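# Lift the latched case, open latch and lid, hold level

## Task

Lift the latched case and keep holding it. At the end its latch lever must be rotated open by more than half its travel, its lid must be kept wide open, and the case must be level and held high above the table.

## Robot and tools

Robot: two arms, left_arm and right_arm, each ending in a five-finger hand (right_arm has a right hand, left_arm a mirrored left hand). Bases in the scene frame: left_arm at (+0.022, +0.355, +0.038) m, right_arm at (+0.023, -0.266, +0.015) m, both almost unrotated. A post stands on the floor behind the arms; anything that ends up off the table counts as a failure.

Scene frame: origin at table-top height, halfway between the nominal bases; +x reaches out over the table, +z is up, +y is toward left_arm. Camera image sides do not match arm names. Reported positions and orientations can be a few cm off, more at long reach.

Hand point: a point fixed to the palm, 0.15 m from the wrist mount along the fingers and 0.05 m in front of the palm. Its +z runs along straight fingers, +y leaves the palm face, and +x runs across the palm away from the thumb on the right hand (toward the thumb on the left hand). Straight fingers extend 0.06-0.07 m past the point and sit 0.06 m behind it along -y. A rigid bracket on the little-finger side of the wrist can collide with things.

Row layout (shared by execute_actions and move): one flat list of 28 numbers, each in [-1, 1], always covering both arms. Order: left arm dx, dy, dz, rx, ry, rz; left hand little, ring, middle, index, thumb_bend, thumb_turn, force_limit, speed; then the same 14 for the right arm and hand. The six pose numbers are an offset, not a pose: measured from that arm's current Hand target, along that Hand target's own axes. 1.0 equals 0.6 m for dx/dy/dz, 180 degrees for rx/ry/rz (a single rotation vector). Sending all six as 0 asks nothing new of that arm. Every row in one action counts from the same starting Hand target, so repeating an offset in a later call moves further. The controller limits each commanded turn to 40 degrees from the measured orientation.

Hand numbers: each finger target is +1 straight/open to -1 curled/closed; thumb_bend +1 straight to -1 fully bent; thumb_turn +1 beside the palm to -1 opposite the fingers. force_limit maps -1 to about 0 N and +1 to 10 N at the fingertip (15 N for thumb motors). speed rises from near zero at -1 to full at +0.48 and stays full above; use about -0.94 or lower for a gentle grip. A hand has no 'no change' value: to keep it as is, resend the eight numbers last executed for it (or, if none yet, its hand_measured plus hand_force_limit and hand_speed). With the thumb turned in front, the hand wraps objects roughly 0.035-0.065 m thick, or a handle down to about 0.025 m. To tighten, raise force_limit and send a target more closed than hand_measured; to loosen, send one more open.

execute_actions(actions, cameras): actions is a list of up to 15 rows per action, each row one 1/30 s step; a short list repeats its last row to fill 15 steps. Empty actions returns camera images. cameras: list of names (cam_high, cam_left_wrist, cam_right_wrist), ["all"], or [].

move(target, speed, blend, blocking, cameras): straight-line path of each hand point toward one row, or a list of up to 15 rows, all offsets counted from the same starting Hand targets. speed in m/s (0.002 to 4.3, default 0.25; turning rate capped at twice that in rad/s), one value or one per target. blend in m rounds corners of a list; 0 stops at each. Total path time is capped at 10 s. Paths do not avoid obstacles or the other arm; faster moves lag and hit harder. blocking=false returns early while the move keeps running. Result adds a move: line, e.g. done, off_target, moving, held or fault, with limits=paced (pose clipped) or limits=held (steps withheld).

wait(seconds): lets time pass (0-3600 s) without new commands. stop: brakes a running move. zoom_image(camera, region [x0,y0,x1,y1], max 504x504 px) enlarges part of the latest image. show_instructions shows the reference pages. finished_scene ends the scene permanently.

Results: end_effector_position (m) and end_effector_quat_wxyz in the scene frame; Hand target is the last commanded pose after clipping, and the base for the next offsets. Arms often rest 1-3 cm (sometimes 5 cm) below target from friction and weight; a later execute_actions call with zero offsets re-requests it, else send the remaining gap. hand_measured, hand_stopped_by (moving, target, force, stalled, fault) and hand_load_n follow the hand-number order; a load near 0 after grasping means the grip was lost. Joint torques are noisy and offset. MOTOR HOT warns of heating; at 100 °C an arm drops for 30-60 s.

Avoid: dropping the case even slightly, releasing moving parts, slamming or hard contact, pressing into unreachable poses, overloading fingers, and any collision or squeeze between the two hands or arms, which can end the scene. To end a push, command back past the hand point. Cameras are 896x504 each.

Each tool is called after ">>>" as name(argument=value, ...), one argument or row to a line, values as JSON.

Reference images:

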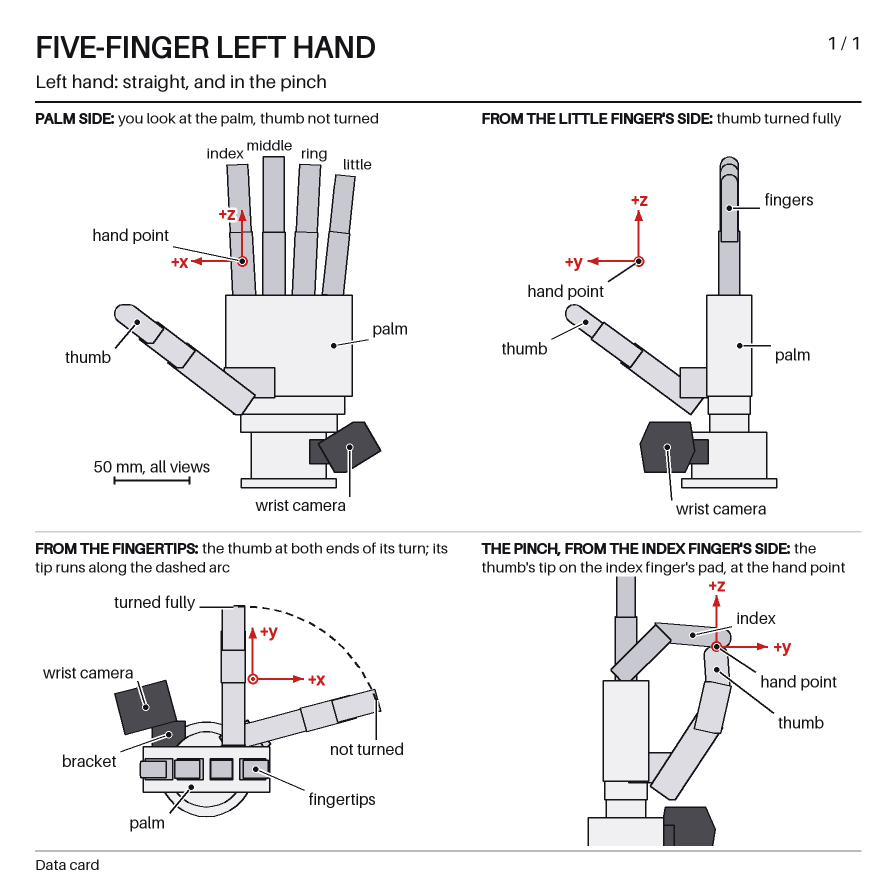

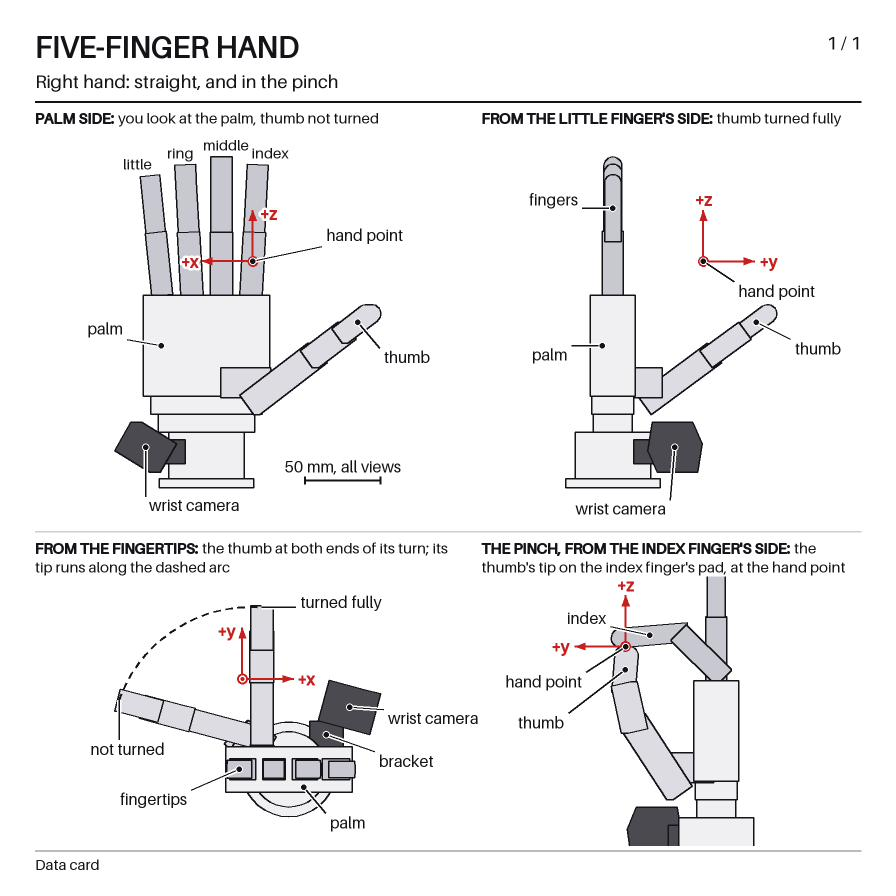

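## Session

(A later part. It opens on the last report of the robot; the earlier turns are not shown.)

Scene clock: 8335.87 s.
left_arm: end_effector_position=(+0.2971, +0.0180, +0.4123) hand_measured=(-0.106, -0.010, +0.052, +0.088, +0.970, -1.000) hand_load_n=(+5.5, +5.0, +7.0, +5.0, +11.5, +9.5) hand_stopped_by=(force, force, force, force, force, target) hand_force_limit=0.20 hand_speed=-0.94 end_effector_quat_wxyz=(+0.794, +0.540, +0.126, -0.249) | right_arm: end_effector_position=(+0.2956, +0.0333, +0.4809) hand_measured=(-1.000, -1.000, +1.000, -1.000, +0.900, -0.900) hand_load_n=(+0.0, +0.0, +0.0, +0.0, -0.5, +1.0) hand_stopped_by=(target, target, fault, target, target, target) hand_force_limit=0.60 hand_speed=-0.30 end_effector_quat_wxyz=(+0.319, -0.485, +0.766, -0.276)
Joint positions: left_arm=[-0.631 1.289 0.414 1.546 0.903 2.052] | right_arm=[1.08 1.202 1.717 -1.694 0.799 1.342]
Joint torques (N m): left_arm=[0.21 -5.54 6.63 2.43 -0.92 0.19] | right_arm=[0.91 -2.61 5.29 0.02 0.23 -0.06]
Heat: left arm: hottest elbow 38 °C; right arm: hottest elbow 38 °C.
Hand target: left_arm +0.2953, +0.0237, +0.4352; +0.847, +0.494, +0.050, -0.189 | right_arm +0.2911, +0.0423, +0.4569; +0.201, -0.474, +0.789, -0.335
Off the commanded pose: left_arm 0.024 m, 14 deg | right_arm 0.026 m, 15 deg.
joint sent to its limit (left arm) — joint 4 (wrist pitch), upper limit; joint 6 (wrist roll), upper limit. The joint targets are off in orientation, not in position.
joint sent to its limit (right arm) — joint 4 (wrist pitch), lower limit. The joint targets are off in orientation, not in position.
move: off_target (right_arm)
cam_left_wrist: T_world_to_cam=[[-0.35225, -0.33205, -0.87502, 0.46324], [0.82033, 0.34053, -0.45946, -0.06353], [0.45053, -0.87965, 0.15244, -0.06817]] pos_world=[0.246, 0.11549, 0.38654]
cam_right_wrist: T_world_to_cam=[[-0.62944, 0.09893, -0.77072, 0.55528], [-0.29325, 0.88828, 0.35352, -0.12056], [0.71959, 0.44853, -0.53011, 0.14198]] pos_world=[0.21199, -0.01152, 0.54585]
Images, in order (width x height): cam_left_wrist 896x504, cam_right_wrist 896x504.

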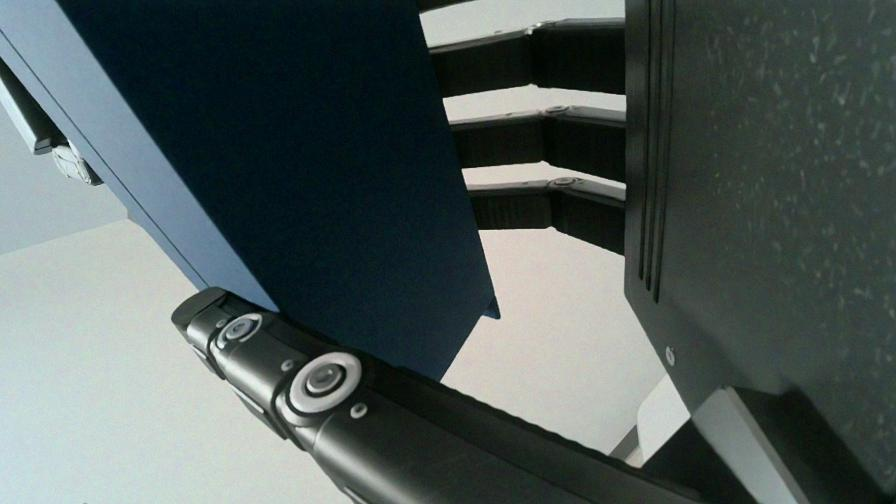

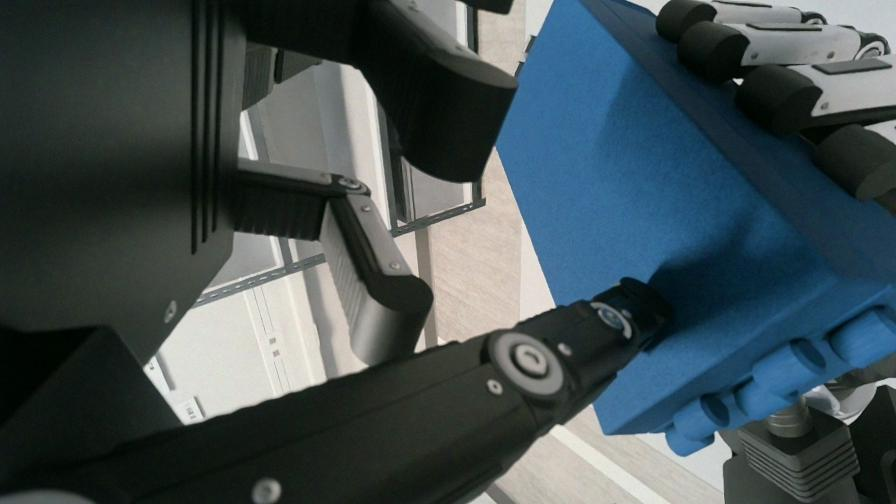

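>>> move(
  target=[0,0,0,0,0,0,-0.6,-0.6,-0.5,-0.47,0.6,-1,0.2,-0.94,0,0.0192,0.0185,0,0,0,-1,-1,1,-1,0.9,-0.9,0.6,-0.3],
  speed=0.05,
  cameras=["cam_right_wrist","cam_left_wrist"],
)

Scene clock: 8342.97 s.
left_arm: end_effector_position=(+0.2983, +0.0170, +0.4074) hand_measured=(-0.106, -0.010, +0.052, +0.088, +0.970, -1.000) hand_load_n=(+6.5, +5.0, +6.5, +4.0, +11.0, +11.0) hand_stopped_by=(force, force, force, force, force, target) hand_force_limit=0.20 hand_speed=-0.94 end_effector_quat_wxyz=(+0.791, +0.542, +0.132, -0.251) | right_arm: end_effector_position=(+0.2943, +0.0341, +0.4682) hand_measured=(-1.000, -1.000, +1.000, -1.000, +0.900, -0.900) hand_load_n=(+0.0, +0.0, +0.0, +0.0, +1.0, +2.0) hand_stopped_by=(target, target, fault, target, target, target) hand_force_limit=0.60 hand_speed=-0.30 end_effector_quat_wxyz=(+0.312, -0.481, +0.772, -0.276)
Joint positions: left_arm=[-0.631 1.295 0.41 1.541 0.904 2.052] | right_arm=[1.084 1.2 1.684 -1.694 0.798 1.374]
Joint torques (N m): left_arm=[0.21 -6.18 6.79 2.56 -0.98 0.21] | right_arm=[0.56 -2.37 5.05 -0.05 0.24 -0.07]
Heat: left arm: hottest elbow 39 °C; right arm: hottest elbow 38 °C.
Hand target: left_arm +0.2953, +0.0237, +0.4353; +0.847, +0.494, +0.050, -0.189 | right_arm +0.2911, +0.0424, +0.4410; +0.201, -0.474, +0.789, -0.335
Off the commanded pose: left_arm 0.029 m, 15 deg | right_arm 0.029 m, 15 deg.
joint sent to its limit (left arm) — joint 4 (wrist pitch), upper limit; joint 6 (wrist roll), upper limit. The joint targets are off in orientation, not in position.
joint sent to its limit (right arm) — joint 4 (wrist pitch), lower limit. The joint targets are off in orientation, not in position.
move: off_target (right_arm)
cam_left_wrist: T_world_to_cam=[[-0.36272, -0.32389, -0.8738, 0.46141], [0.81511, 0.34423, -0.46595, -0.06229], [0.4517, -0.88125, 0.13914, -0.06364]] pos_world=[0.24688, 0.1148, 0.38301]
cam_right_wrist: T_world_to_cam=[[-0.637, 0.10792, -0.76327, 0.54307], [-0.27446, 0.89352, 0.35539, -0.12367], [0.72035, 0.43587, -0.53955, 0.14046]] pos_world=[0.21081, -0.00933, 0.53424]
Images, in order (width x height): cam_left_wrist 896x504, cam_right_wrist 896x504.

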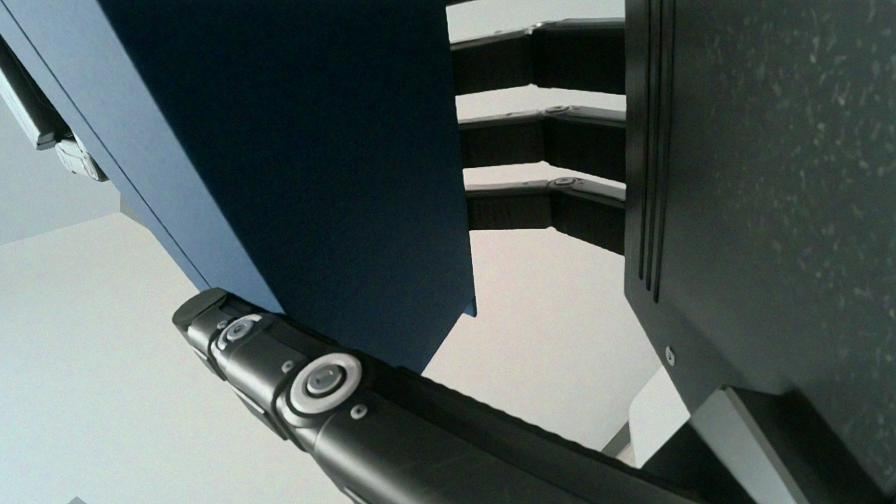

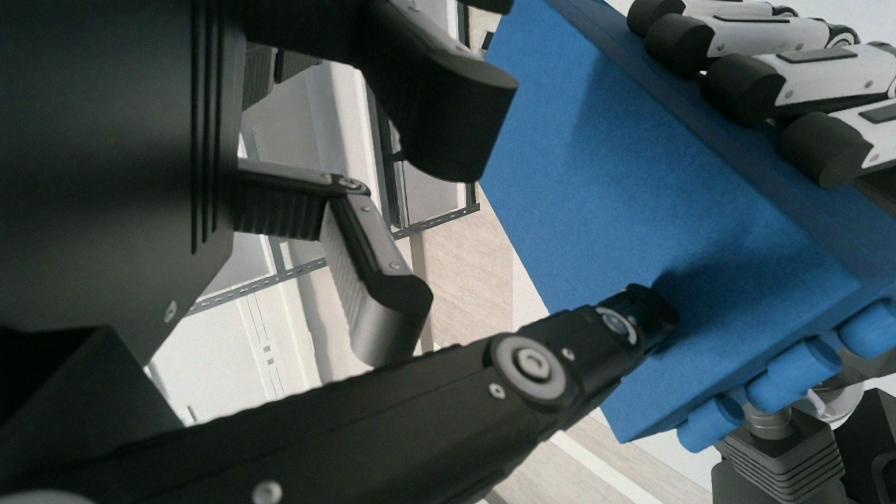

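>>> move(
  target=[0,0,0,0,0,0,-0.6,-0.6,-0.5,-0.47,0.6,-1,0.2,-0.94,0,0.0192,0.0185,0,0,0,-1,-1,1,-1,0.9,-0.9,0.6,-0.3],
  speed=0.05,
  cameras=["cam_right_wrist","cam_left_wrist"],
)

Scene clock: 8348.33 s.
left_arm: end_effector_position=(+0.3003, +0.0160, +0.4045) hand_measured=(-0.106, -0.010, +0.052, +0.088, +0.970, -1.000) hand_load_n=(+7.0, +5.0, +6.5, +4.0, +11.0, +12.5) hand_stopped_by=(force, force, force, force, force, target) hand_force_limit=0.20 hand_speed=-0.94 end_effector_quat_wxyz=(+0.789, +0.543, +0.137, -0.254) | right_arm: end_effector_position=(+0.2906, +0.0368, +0.4525) hand_measured=(-1.000, -1.000, +1.000, -1.000, +0.900, -0.900) hand_load_n=(+0.0, +0.0, +0.0, +0.0, +4.0, +3.5) hand_stopped_by=(target, target, fault, target, target, target) hand_force_limit=0.60 hand_speed=-0.30 end_effector_quat_wxyz=(+0.301, -0.480, +0.777, -0.274)
Joint positions: left_arm=[-0.631 1.299 0.41 1.535 0.902 2.05] | right_arm=[1.092 1.2 1.649 -1.694 0.788 1.406]
Joint torques (N m): left_arm=[0.32 -6.48 6.71 2.73 -0.92 0.23] | right_arm=[-0.21 -2.26 5.27 -0.08 0.58 -0.09]
Heat: left arm: hottest elbow 39 °C; right arm: hottest elbow 38 °C.
Hand target: left_arm +0.2954, +0.0237, +0.4352; +0.847, +0.494, +0.050, -0.189 | right_arm +0.2911, +0.0423, +0.4249; +0.201, -0.474, +0.789, -0.335
Off the commanded pose: left_arm 0.032 m, 15 deg | right_arm 0.028 m, 14 deg.
joint sent to its limit (left arm) — joint 4 (wrist pitch), upper limit; joint 6 (wrist roll), upper limit. The joint targets are off in orientation, not in position.
joint sent to its limit (right arm) — joint 4 (wrist pitch), lower limit. The joint targets are off in orientation, not in position.
move: off_target (right_arm)
cam_left_wrist: T_world_to_cam=[[-0.37184, -0.31993, -0.87142, 0.46101], [0.80958, 0.34756, -0.47306, -0.06046], [0.45422, -0.88139, 0.12977, -0.06206]] pos_world=[0.24856, 0.11381, 0.38119]
cam_right_wrist: T_world_to_cam=[[-0.65153, 0.11198, -0.75031, 0.52665], [-0.25793, 0.89742, 0.35791, -0.12764], [0.71342, 0.42672, -0.55582, 0.14321]] pos_world=[0.20804, -0.00554, 0.52043]
Images, in order (width x height): cam_left_wrist 896x504, cam_right_wrist 896x504.

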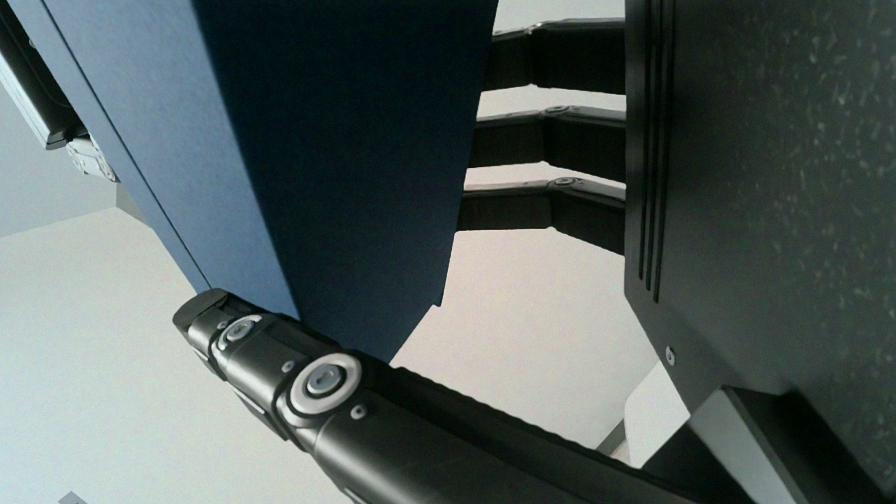

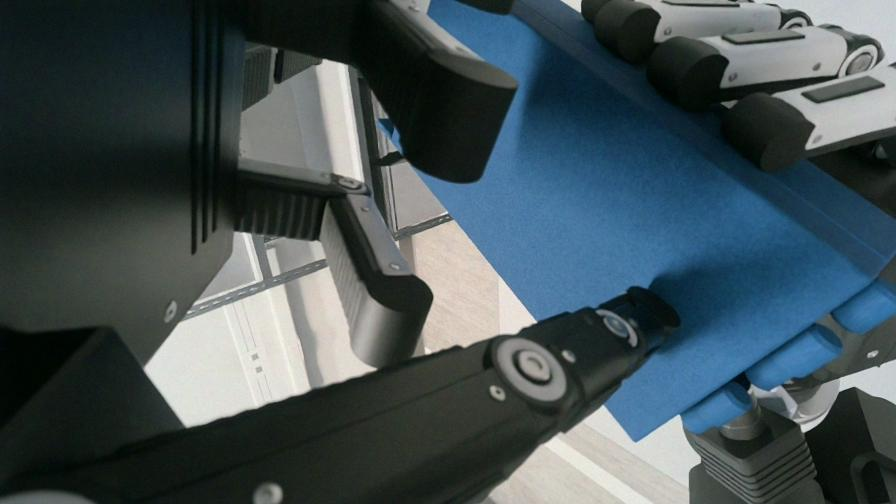

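>>> move(
  target=[0,0,0,0,0,0,-0.6,-0.6,-0.5,-0.47,0.6,-1,0.2,-0.94,0,-0.144,-0.1385,0,0,0,-1,-1,1,-1,0.9,-0.9,0.6,-0.3],
  speed=0.08,
  cameras=["cam_right_wrist","cam_left_wrist"],
)

Scene clock: 8354.70 s.
left_arm: end_effector_position=(+0.2977, +0.0196, +0.4126) hand_measured=(-0.106, -0.010, +0.052, +0.088, +0.970, -1.000) hand_load_n=(+7.5, +5.5, +6.5, +3.0, +11.0, +10.5) hand_stopped_by=(force, force, force, force, force, target) hand_force_limit=0.20 hand_speed=-0.94 end_effector_quat_wxyz=(+0.796, +0.537, +0.130, -0.248) | right_arm: end_effector_position=(+0.2933, +0.0414, +0.5337) hand_measured=(-1.000, -1.000, +1.000, -1.000, +0.900, -0.900) hand_load_n=(+0.0, +0.0, +0.0, +0.0, +0.0, +0.0) hand_stopped_by=(target, target, fault, target, target, target) hand_force_limit=0.60 hand_speed=-0.30 end_effector_quat_wxyz=(+0.354, -0.509, +0.737, -0.268)
Joint positions: left_arm=[-0.631 1.285 0.41 1.546 0.894 2.05] | right_arm=[1.092 1.227 1.868 -1.694 0.799 1.219]
Joint torques (N m): left_arm=[0.5 -5.48 6.84 2.4 -0.55 0.25] | right_arm=[-0.15 -4.01 10.17 0.14 0.66 -0.08]
Heat: left arm: hottest elbow 40 °C; right arm: hottest elbow 38 °C.
Hand target: left_arm +0.2954, +0.0237, +0.4352; +0.847, +0.494, +0.050, -0.189 | right_arm +0.2913, +0.0422, +0.5449; +0.201, -0.473, +0.789, -0.335
Off the commanded pose: left_arm 0.023 m, 14 deg | right_arm 0.011 m, 21 deg.
joint sent to its limit (left arm) — joint 4 (wrist pitch), upper limit; joint 6 (wrist roll), upper limit. The joint targets are off in orientation, not in position.
joint sent to its limit (right arm) — joint 4 (wrist pitch), lower limit. The joint targets are off in orientation, not in position.
move: off_target (right_arm)
cam_left_wrist: T_world_to_cam=[[-0.35509, -0.33813, -0.87154, 0.46372], [0.81529, 0.34414, -0.46569, -0.0605], [0.45739, -0.87592, 0.15348, -0.06957]] pos_world=[0.24581, 0.11668, 0.38665]
cam_right_wrist: T_world_to_cam=[[-0.59641, 0.05594, -0.80073, 0.60191], [-0.38884, 0.85257, 0.34918, -0.11529], [0.70221, 0.51961, -0.48673, 0.14704]] pos_world=[0.2109, -0.01178, 0.59379]
Images, in order (width x height): cam_left_wrist 896x504, cam_right_wrist 896x504.

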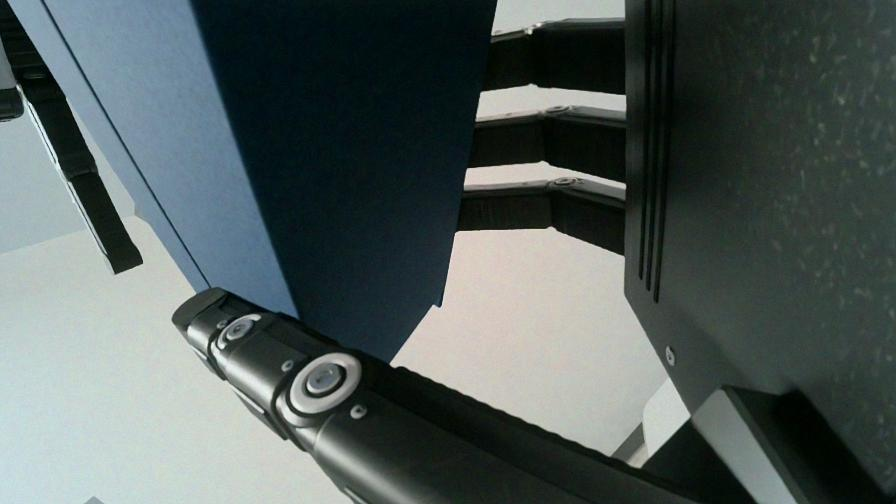

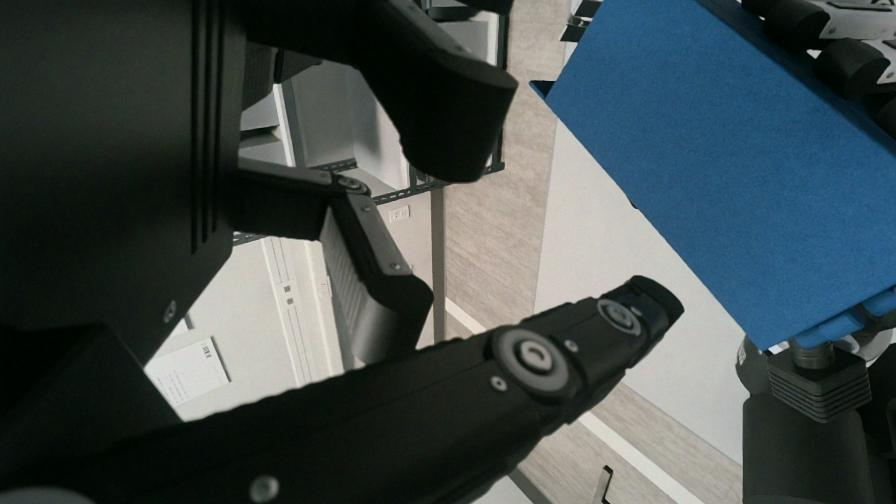

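>>> execute_actions(
  actions=[
    [[0,0,0,0,0,0,-0.7,-0.7,-0.6,-0.6,0.6,-1,0.4,-0.94,0,0,0,0,0,0,-1,-1,1,-1,0.9,-0.9,0.6,-0.3]],
    [[0,0,0,0,0,0,-0.7,-0.7,-0.6,-0.6,0.6,-1,0.4,-0.94,0,0,0,0,0,0,-1,-1,1,-1,0.9,-0.9,0.6,-0.3]],
    [[0,0,0,0,0,0,-0.7,-0.7,-0.6,-0.6,0.6,-1,0.4,-0.94,0,0,0,0,0,0,-1,-1,1,-1,0.9,-0.9,0.6,-0.3]],
  ],
  cameras=["cam_high","cam_right_wrist"],
)

>>> zoom_image(
  camera="cam_high",
  region=[410, 30, 510, 130],
)

Scene clock: 8377.27 s.
left_arm: end_effector_position=(+0.2977, +0.0196, +0.4126) hand_measured=(-0.106, -0.018, +0.050, +0.072, +0.970, -1.000) hand_load_n=(+7.0, +8.0, +6.5, +8.0, +11.5, +10.0) hand_stopped_by=(force, force, force, force, force, target) hand_force_limit=0.40 hand_speed=-0.94 end_effector_quat_wxyz=(+0.796, +0.537, +0.130, -0.248) | right_arm: end_effector_position=(+0.2933, +0.0413, +0.5337) hand_measured=(-1.000, -1.000, +1.000, -1.000, +0.900, -0.900) hand_load_n=(+0.0, +0.0, +0.0, +0.0, +0.0, -0.5) hand_stopped_by=(target, target, fault, target, target, target) hand_force_limit=0.60 hand_speed=-0.30 end_effector_quat_wxyz=(+0.354, -0.510, +0.737, -0.268)
Joint positions: left_arm=[-0.631 1.285 0.41 1.546 0.894 2.05] | right_arm=[1.092 1.227 1.868 -1.694 0.8 1.218]
Joint torques (N m): left_arm=[0.32 -5.66 6.91 2.33 -0.56 0.24] | right_arm=[0.03 -3.78 10.15 0.12 0.64 -0.11]
Heat: left arm: hottest elbow 40 °C; right arm: hottest elbow 39 °C.
Hand target: left_arm +0.2954, +0.0237, +0.4352; +0.847, +0.494, +0.050, -0.189 | right_arm +0.2913, +0.0422, +0.5449; +0.201, -0.473, +0.789, -0.335
Off the commanded pose: left_arm 0.023 m, 14 deg | right_arm 0.011 m, 20 deg.
joint sent to its limit (left arm) — joint 4 (wrist pitch), upper limit; joint 6 (wrist roll), upper limit. The joint targets are off in orientation, not in position.
joint sent to its limit (right arm) — joint 4 (wrist pitch), lower limit. The joint targets are off in orientation, not in position.
Step readings (end_effector_position of left_arm | right_arm):
0: (+0.2977, +0.0196, +0.4126) | (+0.2933, +0.0414, +0.5337)
1: (+0.2977, +0.0196, +0.4126) | (+0.2933, +0.0414, +0.5337)
2: (+0.2977, +0.0196, +0.4126) | (+0.2932, +0.0414, +0.5337)
4: (+0.2977, +0.0196, +0.4126) | (+0.2933, +0.0413, +0.5337)
8: (+0.2977, +0.0196, +0.4126) | (+0.2933, +0.0413, +0.5337)
15: (+0.2977, +0.0196, +0.4126) | (+0.2933, +0.0413, +0.5337)
16: (+0.2977, +0.0196, +0.4126) | (+0.2933, +0.0413, +0.5337)
17: (+0.2977, +0.0196, +0.4126) | (+0.2933, +0.0413, +0.5337)
19: (+0.2977, +0.0196, +0.4126) | (+0.2933, +0.0413, +0.5337)
23: (+0.2977, +0.0196, +0.4126) | (+0.2933, +0.0413, +0.5337)
30: (+0.2977, +0.0196, +0.4126) | (+0.2933, +0.0413, +0.5337)
31: (+0.2977, +0.0196, +0.4126) | (+0.2933, +0.0413, +0.5337)
32: (+0.2977, +0.0196, +0.4126) | (+0.2933, +0.0413, +0.5337)
34: (+0.2977, +0.0196, +0.4126) | (+0.2933, +0.0413, +0.5337)
38: (+0.2977, +0.0196, +0.4126) | (+0.2933, +0.0413, +0.5337)
45: (+0.2977, +0.0196, +0.4126) | (+0.2933, +0.0413, +0.5337)
cam_right_wrist: T_world_to_cam=[[-0.59622, 0.05522, -0.80092, 0.60198], [-0.38912, 0.85274, 0.34847, -0.11472], [0.70221, 0.51942, -0.48693, 0.14721]] pos_world=[0.2109, -0.01188, 0.59379]

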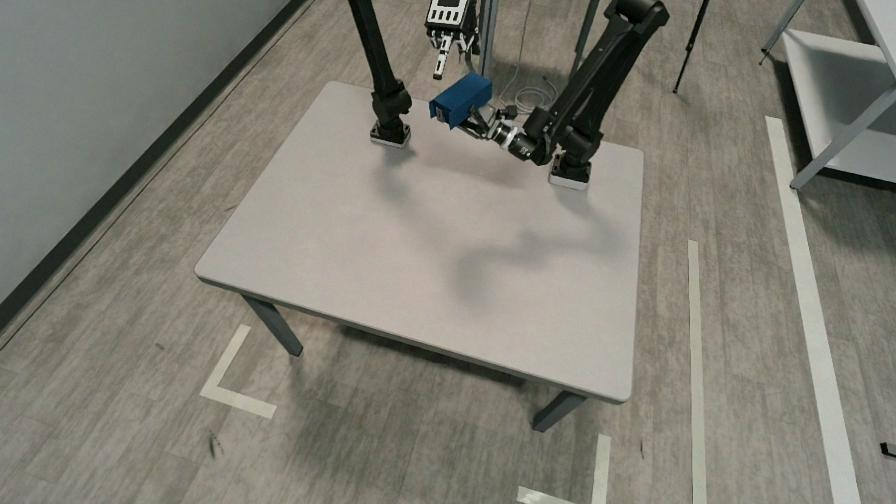

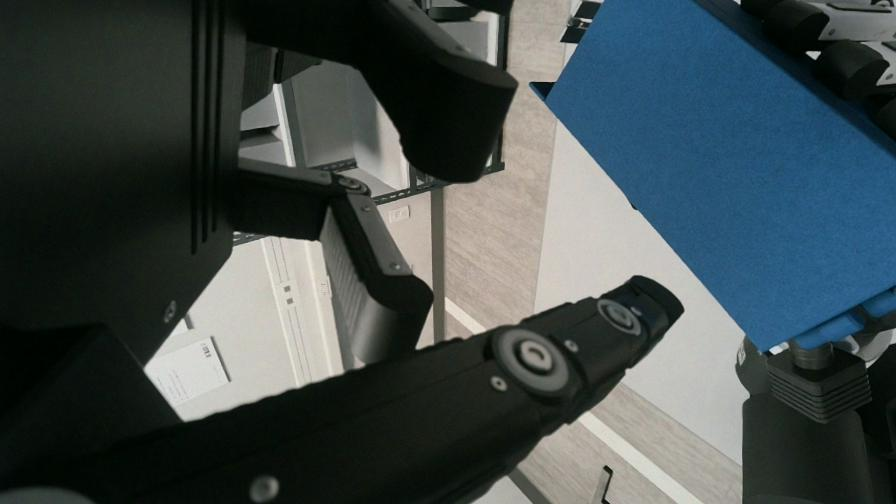

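Scaled by 5.040 from the camera's image (finer frame: 1280x720).

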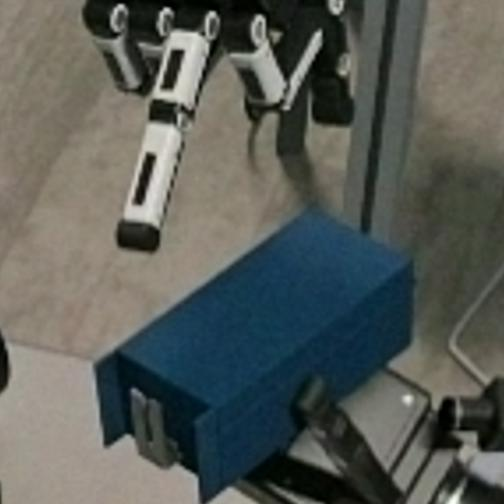

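>>> move(
  target=[0,0,0,0,0,0,-0.7,-0.7,-0.6,-0.6,0.6,-1,0.4,-0.94,0.0318,-0.077,0.1753,0,0,0,-1,-1,1,-1,0.93,-0.9,0.6,-0.3],
  speed=0.1,
  cameras=["cam_right_wrist"],
)

>>> zoom_image(
  camera="cam_right_wrist",
  region=[616, 140, 896, 420],
)

Scene clock: 8389.50 s.
left_arm: end_effector_position=(+0.2977, +0.0196, +0.4126) hand_measured=(-0.106, -0.018, +0.050, +0.072, +0.970, -1.000) hand_load_n=(+7.0, +7.5, +6.5, +8.5, +11.5, +10.0) hand_stopped_by=(force, force, force, force, force, target) hand_force_limit=0.40 hand_speed=-0.94 end_effector_quat_wxyz=(+0.796, +0.537, +0.130, -0.248) | right_arm: end_effector_position=(+0.3758, -0.0225, +0.4952) hand_measured=(-1.000, -1.000, +1.000, -1.000, +0.930, -0.900) hand_load_n=(+0.0, +0.0, +0.0, +0.0, +0.0, +0.0) hand_stopped_by=(target, target, fault, target, target, target) hand_force_limit=0.60 hand_speed=-0.30 end_effector_quat_wxyz=(+0.255, -0.485, +0.772, -0.322)
Joint positions: left_arm=[-0.631 1.285 0.41 1.546 0.894 2.05] | right_arm=[0.813 1.304 1.868 -1.694 0.749 1.073]
Joint torques (N m): left_arm=[0.38 -5.36 6.89 2.33 -0.53 0.23] | right_arm=[-1.14 -5.13 10.06 0.03 0.51 -0.09]
Heat: left arm: hottest elbow 41 °C; right arm: hottest elbow 40 °C.
Hand target: left_arm +0.2954, +0.0237, +0.4352; +0.847, +0.494, +0.050, -0.189 | right_arm +0.3775, -0.0254, +0.5051; +0.201, -0.473, +0.789, -0.335
Off the commanded pose: left_arm 0.023 m, 14 deg | right_arm 0.010 m, 7 deg.
joint sent to its limit (left arm) — joint 4 (wrist pitch), upper limit; joint 6 (wrist roll), upper limit. The joint targets are off in orientation, not in position.
joint sent to its limit (right arm) — joint 4 (wrist pitch), lower limit. The joint targets are off in orientation, not in position.
move: off_target (right_arm)
cam_right_wrist: T_world_to_cam=[[-0.66778, 0.04638, -0.74291, 0.62183], [-0.21084, 0.94539, 0.24854, -0.03014], [0.71387, 0.32261, -0.62153, 0.16152]] pos_world=[0.29358, -0.05246, 0.56985]

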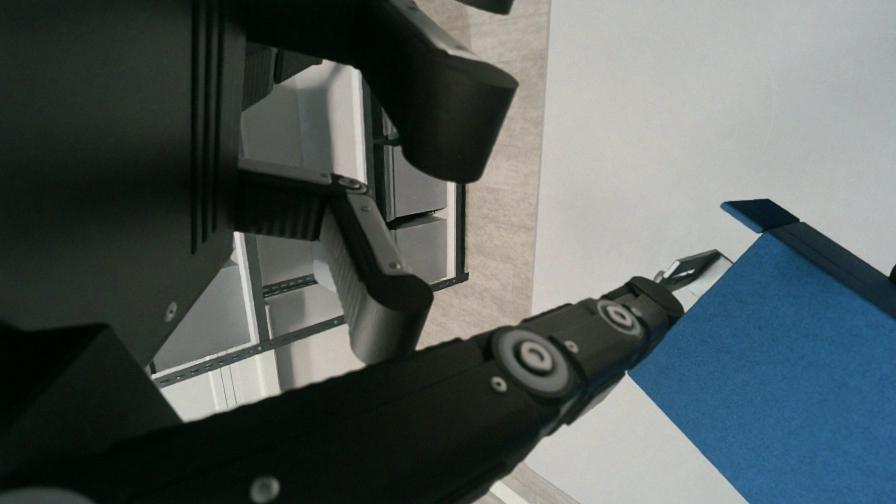

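Scaled by 1.800 from the camera's image (finer frame: 1280x720).

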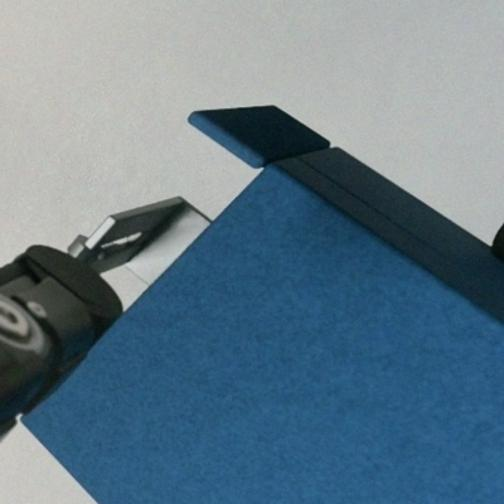

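>>> move(
  target=[0,0,0,0,0,0,-0.7,-0.7,-0.6,-0.6,0.6,-1,0.4,-0.94,-0.0178,0.0508,0.0408,0,0,0,-1,-1,1,-1,0.93,-0.9,0.6,-0.3],
  speed=0.08,
  cameras=["cam_right_wrist"],
)

>>> zoom_image(
  camera="cam_right_wrist",
  region=[600, 140, 800, 340],
)

Scene clock: 8401.00 s.
left_arm: end_effector_position=(+0.2977, +0.0196, +0.4126) hand_measured=(-0.106, -0.018, +0.050, +0.072, +0.970, -1.000) hand_load_n=(+6.5, +7.5, +6.5, +8.5, +11.5, +10.0) hand_stopped_by=(force, force, force, force, force, target) hand_force_limit=0.40 hand_speed=-0.94 end_effector_quat_wxyz=(+0.796, +0.537, +0.130, -0.248) | right_arm: end_effector_position=(+0.3824, -0.0182, +0.4674) hand_measured=(-1.000, -1.000, +1.000, -1.000, +0.930, -0.900) hand_load_n=(+0.0, -0.5, +0.0, +0.0, +0.0, +0.0) hand_stopped_by=(target, target, fault, target, target, target) hand_force_limit=0.60 hand_speed=-0.30 end_effector_quat_wxyz=(+0.231, -0.480, +0.780, -0.328)
Joint positions: left_arm=[-0.631 1.285 0.41 1.546 0.894 2.05] | right_arm=[0.813 1.326 1.82 -1.694 0.758 1.12]
Joint torques (N m): left_arm=[-0.03 -5.48 6.9 2.36 -0.53 0.23] | right_arm=[0.62 -5.6 7.91 -0.08 0.64 0.13]
Heat: left arm: hottest elbow 41 °C; right arm: hottest elbow 40 °C.
Hand target: left_arm +0.2954, +0.0237, +0.4352; +0.847, +0.494, +0.050, -0.189 | right_arm +0.3793, -0.0143, +0.4662; +0.201, -0.473, +0.789, -0.335
Off the commanded pose: left_arm 0.023 m, 14 deg | right_arm 0.005 m, 4 deg.
joint sent to its limit (left arm) — joint 4 (wrist pitch), upper limit; joint 6 (wrist roll), upper limit. The joint targets are off in orientation, not in position.
joint sent to its limit (right arm) — joint 4 (wrist pitch), lower limit. The joint targets are off in orientation, not in position.
move: off_target (right_arm)
cam_right_wrist: T_world_to_cam=[[-0.68825, 0.05232, -0.72359, 0.6043], [-0.17047, 0.95781, 0.2314, -0.03313], [0.70516, 0.28261, -0.65029, 0.1542]] pos_world=[0.30152, -0.04347, 0.54521]

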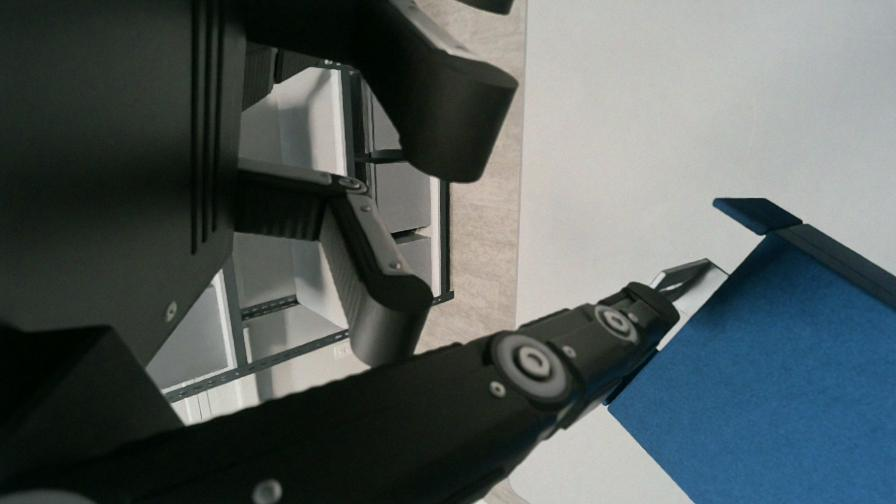

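Scaled by 2.520 from the camera's image (finer frame: 1280x720).

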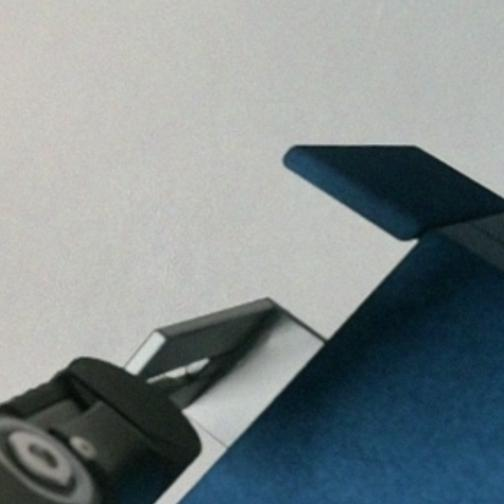

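>>> execute_actions(
  actions=[
    [[0,0,0,0,0,0,-0.7,-0.7,-0.6,-0.6,0.6,-1,0.4,-0.94,0,0.0144,0.0138,0,0,0,-1,-1,1,-1,0.93,-0.87,0.6,-0.3]],
    [[0,0,0,0,0,0,-0.7,-0.7,-0.6,-0.6,0.6,-1,0.4,-0.94,0,0.0072,0.0069,0,0,0,-1,-1,1,-1,0.93,-0.87,0.6,-0.3]],
    [[0,0,0,0,0,0,-0.7,-0.7,-0.6,-0.6,0.6,-1,0.4,-0.94,0,0.0048,0.0046,0,0,0,-1,-1,1,-1,0.93,-0.87,0.6,-0.3]],
  ],
  cameras=["cam_right_wrist"],
)

>>> zoom_image(
  camera="cam_right_wrist",
  region=[600, 140, 800, 340],
)

Scene clock: 8421.33 s.
left_arm: end_effector_position=(+0.2977, +0.0196, +0.4126) hand_measured=(-0.106, -0.018, +0.050, +0.072, +0.970, -1.000) hand_load_n=(+7.0, +7.5, +7.0, +8.0, +11.5, +10.5) hand_stopped_by=(force, force, force, force, force, target) hand_force_limit=0.40 hand_speed=-0.94 end_effector_quat_wxyz=(+0.796, +0.537, +0.130, -0.248) | right_arm: end_effector_position=(+0.3825, -0.0187, +0.4473) hand_measured=(-1.000, -1.000, +1.000, -1.000, +0.930, -0.870) hand_load_n=(+0.0, +0.5, +0.0, +0.0, -0.5, +0.0) hand_stopped_by=(target, target, fault, target, target, target) hand_force_limit=0.60 hand_speed=-0.30 end_effector_quat_wxyz=(+0.216, -0.474, +0.787, -0.332)
Joint positions: left_arm=[-0.631 1.285 0.41 1.546 0.894 2.05] | right_arm=[0.814 1.328 1.772 -1.694 0.763 1.159]
Joint torques (N m): left_arm=[0.5 -5.36 6.91 2.3 -0.55 0.23] | right_arm=[0.79 -5.89 7.76 -0.1 0.63 0.11]
Heat: left arm: hottest elbow 41 °C; right arm: hottest elbow 40 °C.
Hand target: left_arm +0.2954, +0.0237, +0.4352; +0.847, +0.494, +0.050, -0.189 | right_arm +0.3791, -0.0143, +0.4442; +0.201, -0.474, +0.789, -0.335
Off the commanded pose: left_arm 0.023 m, 14 deg | right_arm 0.006 m, 2 deg.
joint sent to its limit (left arm) — joint 4 (wrist pitch), upper limit; joint 6 (wrist roll), upper limit. The joint targets are off in orientation, not in position.
joint sent to its limit (right arm) — joint 4 (wrist pitch), lower limit. The joint targets still meet the commanded pose.
Step readings (end_effector_position of left_arm | right_arm):
0: (+0.2977, +0.0196, +0.4126) | (+0.3824, -0.0182, +0.4674)
1: (+0.2977, +0.0196, +0.4126) | (+0.3824, -0.0182, +0.4671)
2: (+0.2977, +0.0196, +0.4126) | (+0.3825, -0.0183, +0.4662)
4: (+0.2977, +0.0196, +0.4126) | (+0.3824, -0.0187, +0.4623)
8: (+0.2977, +0.0196, +0.4126) | (+0.3824, -0.0187, +0.4552)
15: (+0.2977, +0.0196, +0.4126) | (+0.3826, -0.0185, +0.4549)
16: (+0.2977, +0.0196, +0.4126) | (+0.3827, -0.0185, +0.4549)
17: (+0.2977, +0.0196, +0.4126) | (+0.3827, -0.0185, +0.4544)
19: (+0.2977, +0.0196, +0.4126) | (+0.3826, -0.0185, +0.4531)
23: (+0.2977, +0.0196, +0.4126) | (+0.3823, -0.0186, +0.4500)
30: (+0.2977, +0.0196, +0.4126) | (+0.3824, -0.0185, +0.4501)
31: (+0.2977, +0.0196, +0.4126) | (+0.3824, -0.0185, +0.4501)
32: (+0.2977, +0.0196, +0.4126) | (+0.3824, -0.0186, +0.4498)
34: (+0.2977, +0.0196, +0.4126) | (+0.3824, -0.0185, +0.4489)
38: (+0.2977, +0.0196, +0.4126) | (+0.3824, -0.0188, +0.4472)
45: (+0.2977, +0.0196, +0.4126) | (+0.3825, -0.0188, +0.4473)
cam_right_wrist: T_world_to_cam=[[-0.70052, 0.06167, -0.71096, 0.58899], [-0.14005, 0.96501, 0.2217, -0.0351], [0.69976, 0.25487, -0.66737, 0.15038]] pos_world=[0.30245, -0.04078, 0.52689]

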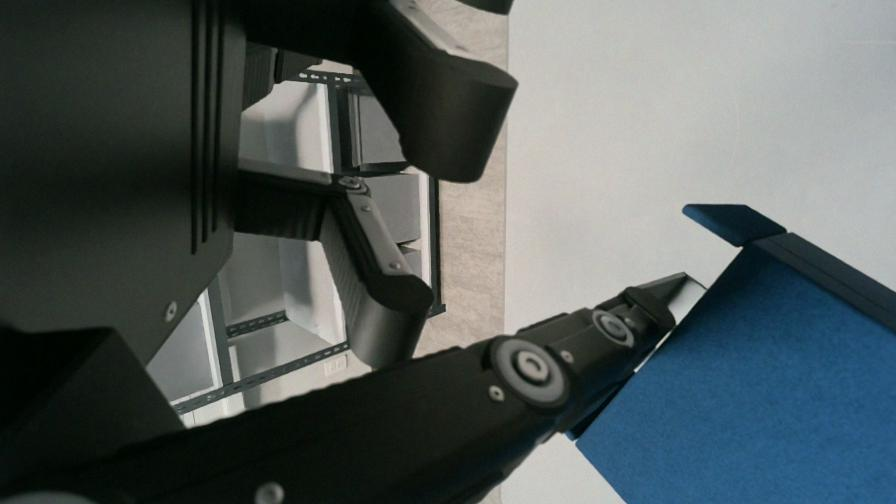

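Scaled by 2.520 from the camera's image (finer frame: 1280x720).

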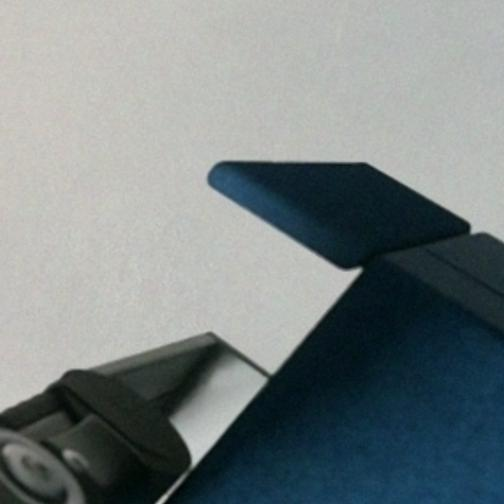

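>>> execute_actions(
  actions=[
    [[0,0,0,0,0,0,-0.7,-0.7,-0.6,-0.6,0.6,-1,0.4,-0.94,0,0.0048,0.0046,0,0,0,-1,-1,1,-1,0.93,-0.87,0.6,-0.3]],
    [[0,0,0,0,0,0,-0.7,-0.7,-0.6,-0.6,0.6,-1,0.4,-0.94,0,0.0048,0.0046,0,0,0,-1,-1,1,-1,0.93,-0.87,0.6,-0.3]],
  ],
  cameras=["cam_right_wrist"],
)

>>> zoom_image(
  camera="cam_right_wrist",
  region=[600, 140, 800, 340],
)

Scene clock: 8426.87 s.
left_arm: end_effector_position=(+0.2977, +0.0194, +0.4124) hand_measured=(-0.106, -0.018, +0.050, +0.072, +0.970, -1.000) hand_load_n=(+7.0, +7.5, +6.5, +8.5, +11.5, +10.0) hand_stopped_by=(force, force, force, force, force, target) hand_force_limit=0.40 hand_speed=-0.94 end_effector_quat_wxyz=(+0.795, +0.537, +0.130, -0.249) | right_arm: end_effector_position=(+0.3830, -0.0186, +0.4444) hand_measured=(-1.000, -1.000, +1.000, -1.000, +0.930, -0.870) hand_load_n=(+0.0, +0.0, +0.0, +0.5, -0.5, +0.0) hand_stopped_by=(target, target, fault, target, target, target) hand_force_limit=0.60 hand_speed=-0.30 end_effector_quat_wxyz=(+0.216, -0.468, +0.790, -0.333)
Joint positions: left_arm=[-0.631 1.285 0.41 1.546 0.894 2.047] | right_arm=[0.815 1.328 1.763 -1.694 0.767 1.177]
Joint torques (N m): left_arm=[0.67 -5.19 6.94 2.35 -0.56 0.27] | right_arm=[0.67 -5.83 6.99 -0.12 0.57 0.09]
Heat: left arm: hottest elbow 41 °C; right arm: hottest elbow 40 °C.
Hand target: left_arm +0.2954, +0.0237, +0.4352; +0.847, +0.494, +0.050, -0.189 | right_arm +0.3791, -0.0142, +0.4363; +0.201, -0.473, +0.789, -0.335
Off the commanded pose: left_arm 0.023 m, 14 deg | right_arm 0.010 m, 2 deg.
joint sent to its limit (left arm) — joint 4 (wrist pitch), upper limit; joint 6 (wrist roll), upper limit. The joint targets are off in orientation, not in position.
joint sent to its limit (right arm) — joint 4 (wrist pitch), lower limit. The joint targets still meet the commanded pose.
Step readings (end_effector_position of left_arm | right_arm):
0: (+0.2977, +0.0196, +0.4126) | (+0.3825, -0.0187, +0.4473)
1: (+0.2977, +0.0196, +0.4126) | (+0.3825, -0.0187, +0.4473)
2: (+0.2977, +0.0196, +0.4126) | (+0.3825, -0.0187, +0.4472)
4: (+0.2977, +0.0196, +0.4126) | (+0.3826, -0.0189, +0.4463)
8: (+0.2977, +0.0196, +0.4126) | (+0.3826, -0.0188, +0.4459)
15: (+0.2977, +0.0196, +0.4126) | (+0.3827, -0.0187, +0.4460)
16: (+0.2977, +0.0196, +0.4126) | (+0.3828, -0.0187, +0.4460)
17: (+0.2977, +0.0196, +0.4126) | (+0.3828, -0.0188, +0.4456)
19: (+0.2977, +0.0196, +0.4126) | (+0.3828, -0.0188, +0.4449)
23: (+0.2977, +0.0194, +0.4124) | (+0.3829, -0.0187, +0.4444)
30: (+0.2977, +0.0194, +0.4124) | (+0.3830, -0.0187, +0.4444)
cam_right_wrist: T_world_to_cam=[[-0.69799, 0.07214, -0.71247, 0.58724], [-0.12892, 0.966, 0.22412, -0.03985], [0.70441, 0.24828, -0.66495, 0.14507]] pos_world=[0.30256, -0.03989, 0.52379]

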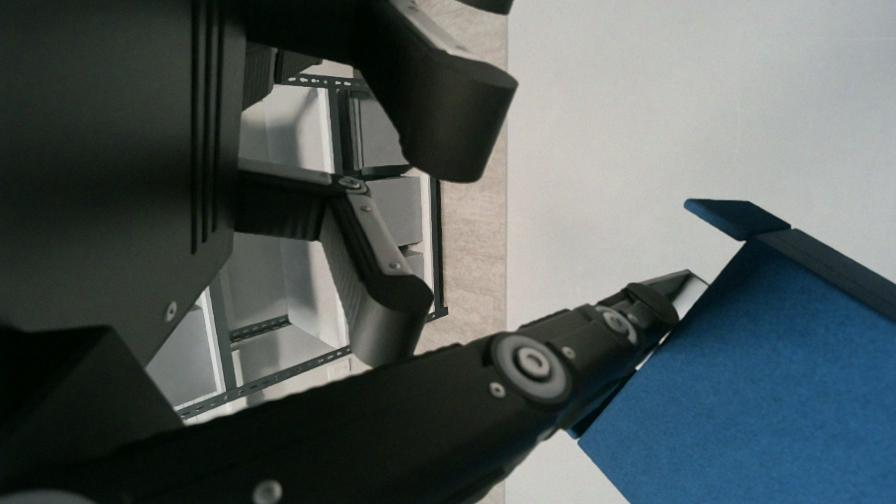

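Scaled by 2.520 from the camera's image (finer frame: 1280x720).

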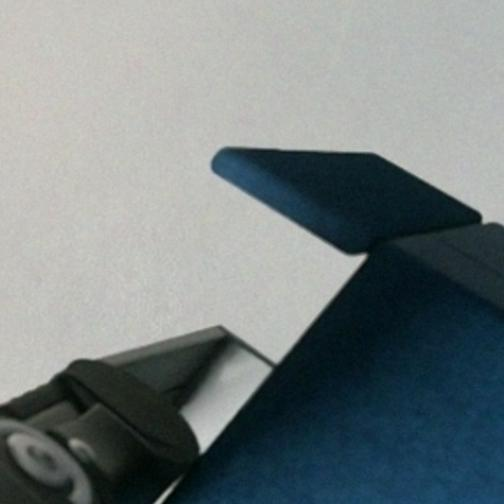

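>>> execute_actions(
  actions=[
    [[0,0,0,0,0,0,-0.7,-0.7,-0.6,-0.6,0.6,-1,0.4,-0.94,0,0.0036,0.0035,0,0,0,-1,-1,1,-1,0.87,-0.87,0.6,-0.3]],
    [[0,0,0,0,0,0,-0.7,-0.7,-0.6,-0.6,0.6,-1,0.4,-0.94,0,0.0036,0.0035,0,0,0,-1,-1,1,-1,0.82,-0.87,0.6,-0.3]],
    [[0,0,0,0,0,0,-0.7,-0.7,-0.6,-0.6,0.6,-1,0.4,-0.94,0,0.0036,0.0035,0,0,0,-1,-1,1,-1,0.77,-0.87,0.6,-0.3]],
  ],
  cameras=["cam_right_wrist"],
)

>>> zoom_image(
  camera="cam_right_wrist",
  region=[580, 140, 780, 340],
)

Scene clock: 8434.20 s.
left_arm: end_effector_position=(+0.2989, +0.0185, +0.4102) hand_measured=(-0.106, -0.018, +0.050, +0.072, +0.970, -1.000) hand_load_n=(+6.0, +7.5, +7.0, +8.5, +11.5, +11.0) hand_stopped_by=(force, force, force, force, force, target) hand_force_limit=0.40 hand_speed=-0.94 end_effector_quat_wxyz=(+0.792, +0.537, +0.137, -0.258) | right_arm: end_effector_position=(+0.3807, -0.0168, +0.4377) hand_measured=(-1.000, -1.000, +1.000, -1.000, +0.770, -0.870) hand_load_n=(+0.0, +0.0, +0.0, +0.0, +1.0, -1.0) hand_stopped_by=(target, target, fault, target, target, target) hand_force_limit=0.60 hand_speed=-0.30 end_effector_quat_wxyz=(+0.212, -0.469, +0.790, -0.333)
Joint positions: left_arm=[-0.631 1.286 0.41 1.542 0.895 2.026] | right_arm=[0.823 1.328 1.747 -1.694 0.768 1.189]
Joint torques (N m): left_arm=[0.09 -5.48 6.78 2.56 -0.67 0.52] | right_arm=[0.26 -5.77 6.63 -0.02 0.61 0.1]
Heat: left arm: hottest elbow 41 °C; right arm: hottest elbow 39 °C.
Hand target: left_arm +0.2953, +0.0237, +0.4353; +0.847, +0.494, +0.050, -0.189 | right_arm +0.3792, -0.0142, +0.4270; +0.201, -0.474, +0.789, -0.335
Off the commanded pose: left_arm 0.026 m, 15 deg | right_arm 0.011 m, 1 deg.
joint sent to its limit (left arm) — joint 4 (wrist pitch), upper limit; joint 6 (wrist roll), upper limit. The joint targets are off in orientation, not in position.
Step readings (end_effector_position of left_arm | right_arm):
0: (+0.2977, +0.0194, +0.4124) | (+0.3830, -0.0186, +0.4444)
1: (+0.2977, +0.0194, +0.4124) | (+0.3830, -0.0186, +0.4444)
2: (+0.2977, +0.0194, +0.4124) | (+0.3830, -0.0187, +0.4441)
4: (+0.2978, +0.0194, +0.4122) | (+0.3829, -0.0188, +0.4434)
8: (+0.2978, +0.0192, +0.4120) | (+0.3824, -0.0181, +0.4426)
15: (+0.2978, +0.0192, +0.4119) | (+0.3825, -0.0181, +0.4427)
16: (+0.2978, +0.0192, +0.4119) | (+0.3825, -0.0181, +0.4427)
17: (+0.2978, +0.0192, +0.4119) | (+0.3825, -0.0181, +0.4425)
19: (+0.2980, +0.0191, +0.4117) | (+0.3823, -0.0179, +0.4417)
23: (+0.2982, +0.0190, +0.4115) | (+0.3818, -0.0173, +0.4408)
30: (+0.2982, +0.0190, +0.4114) | (+0.3818, -0.0173, +0.4408)
31: (+0.2982, +0.0190, +0.4114) | (+0.3818, -0.0173, +0.4408)
32: (+0.2982, +0.0190, +0.4114) | (+0.3818, -0.0174, +0.4405)
34: (+0.2985, +0.0187, +0.4109) | (+0.3812, -0.0171, +0.4393)
38: (+0.2989, +0.0185, +0.4103) | (+0.3807, -0.0168, +0.4377)
45: (+0.2989, +0.0185, +0.4102) | (+0.3807, -0.0168, +0.4377)
cam_right_wrist: T_world_to_cam=[[-0.70275, 0.07004, -0.70798, 0.5805], [-0.12605, 0.96714, 0.22081, -0.04004], [0.70018, 0.24441, -0.67083, 0.14587]] pos_world=[0.30077, -0.03759, 0.51768]

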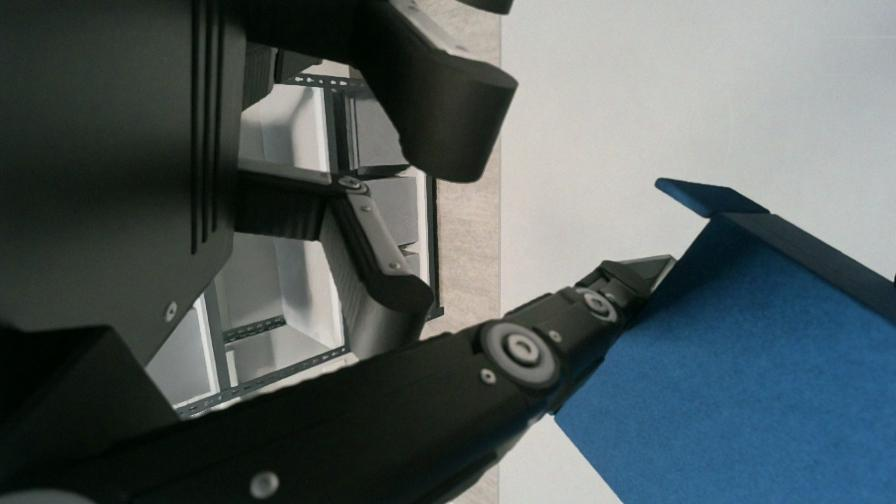

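Scaled by 2.520 from the camera's image (finer frame: 1280x720).

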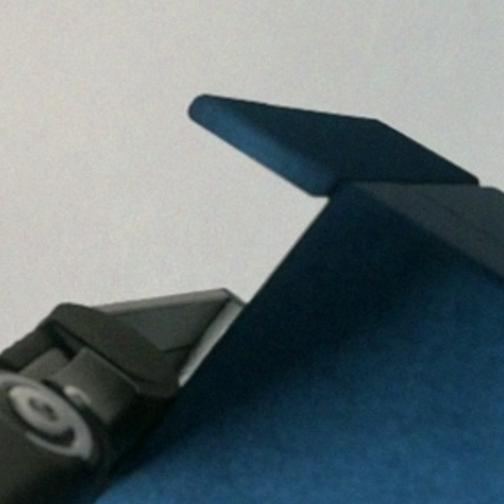

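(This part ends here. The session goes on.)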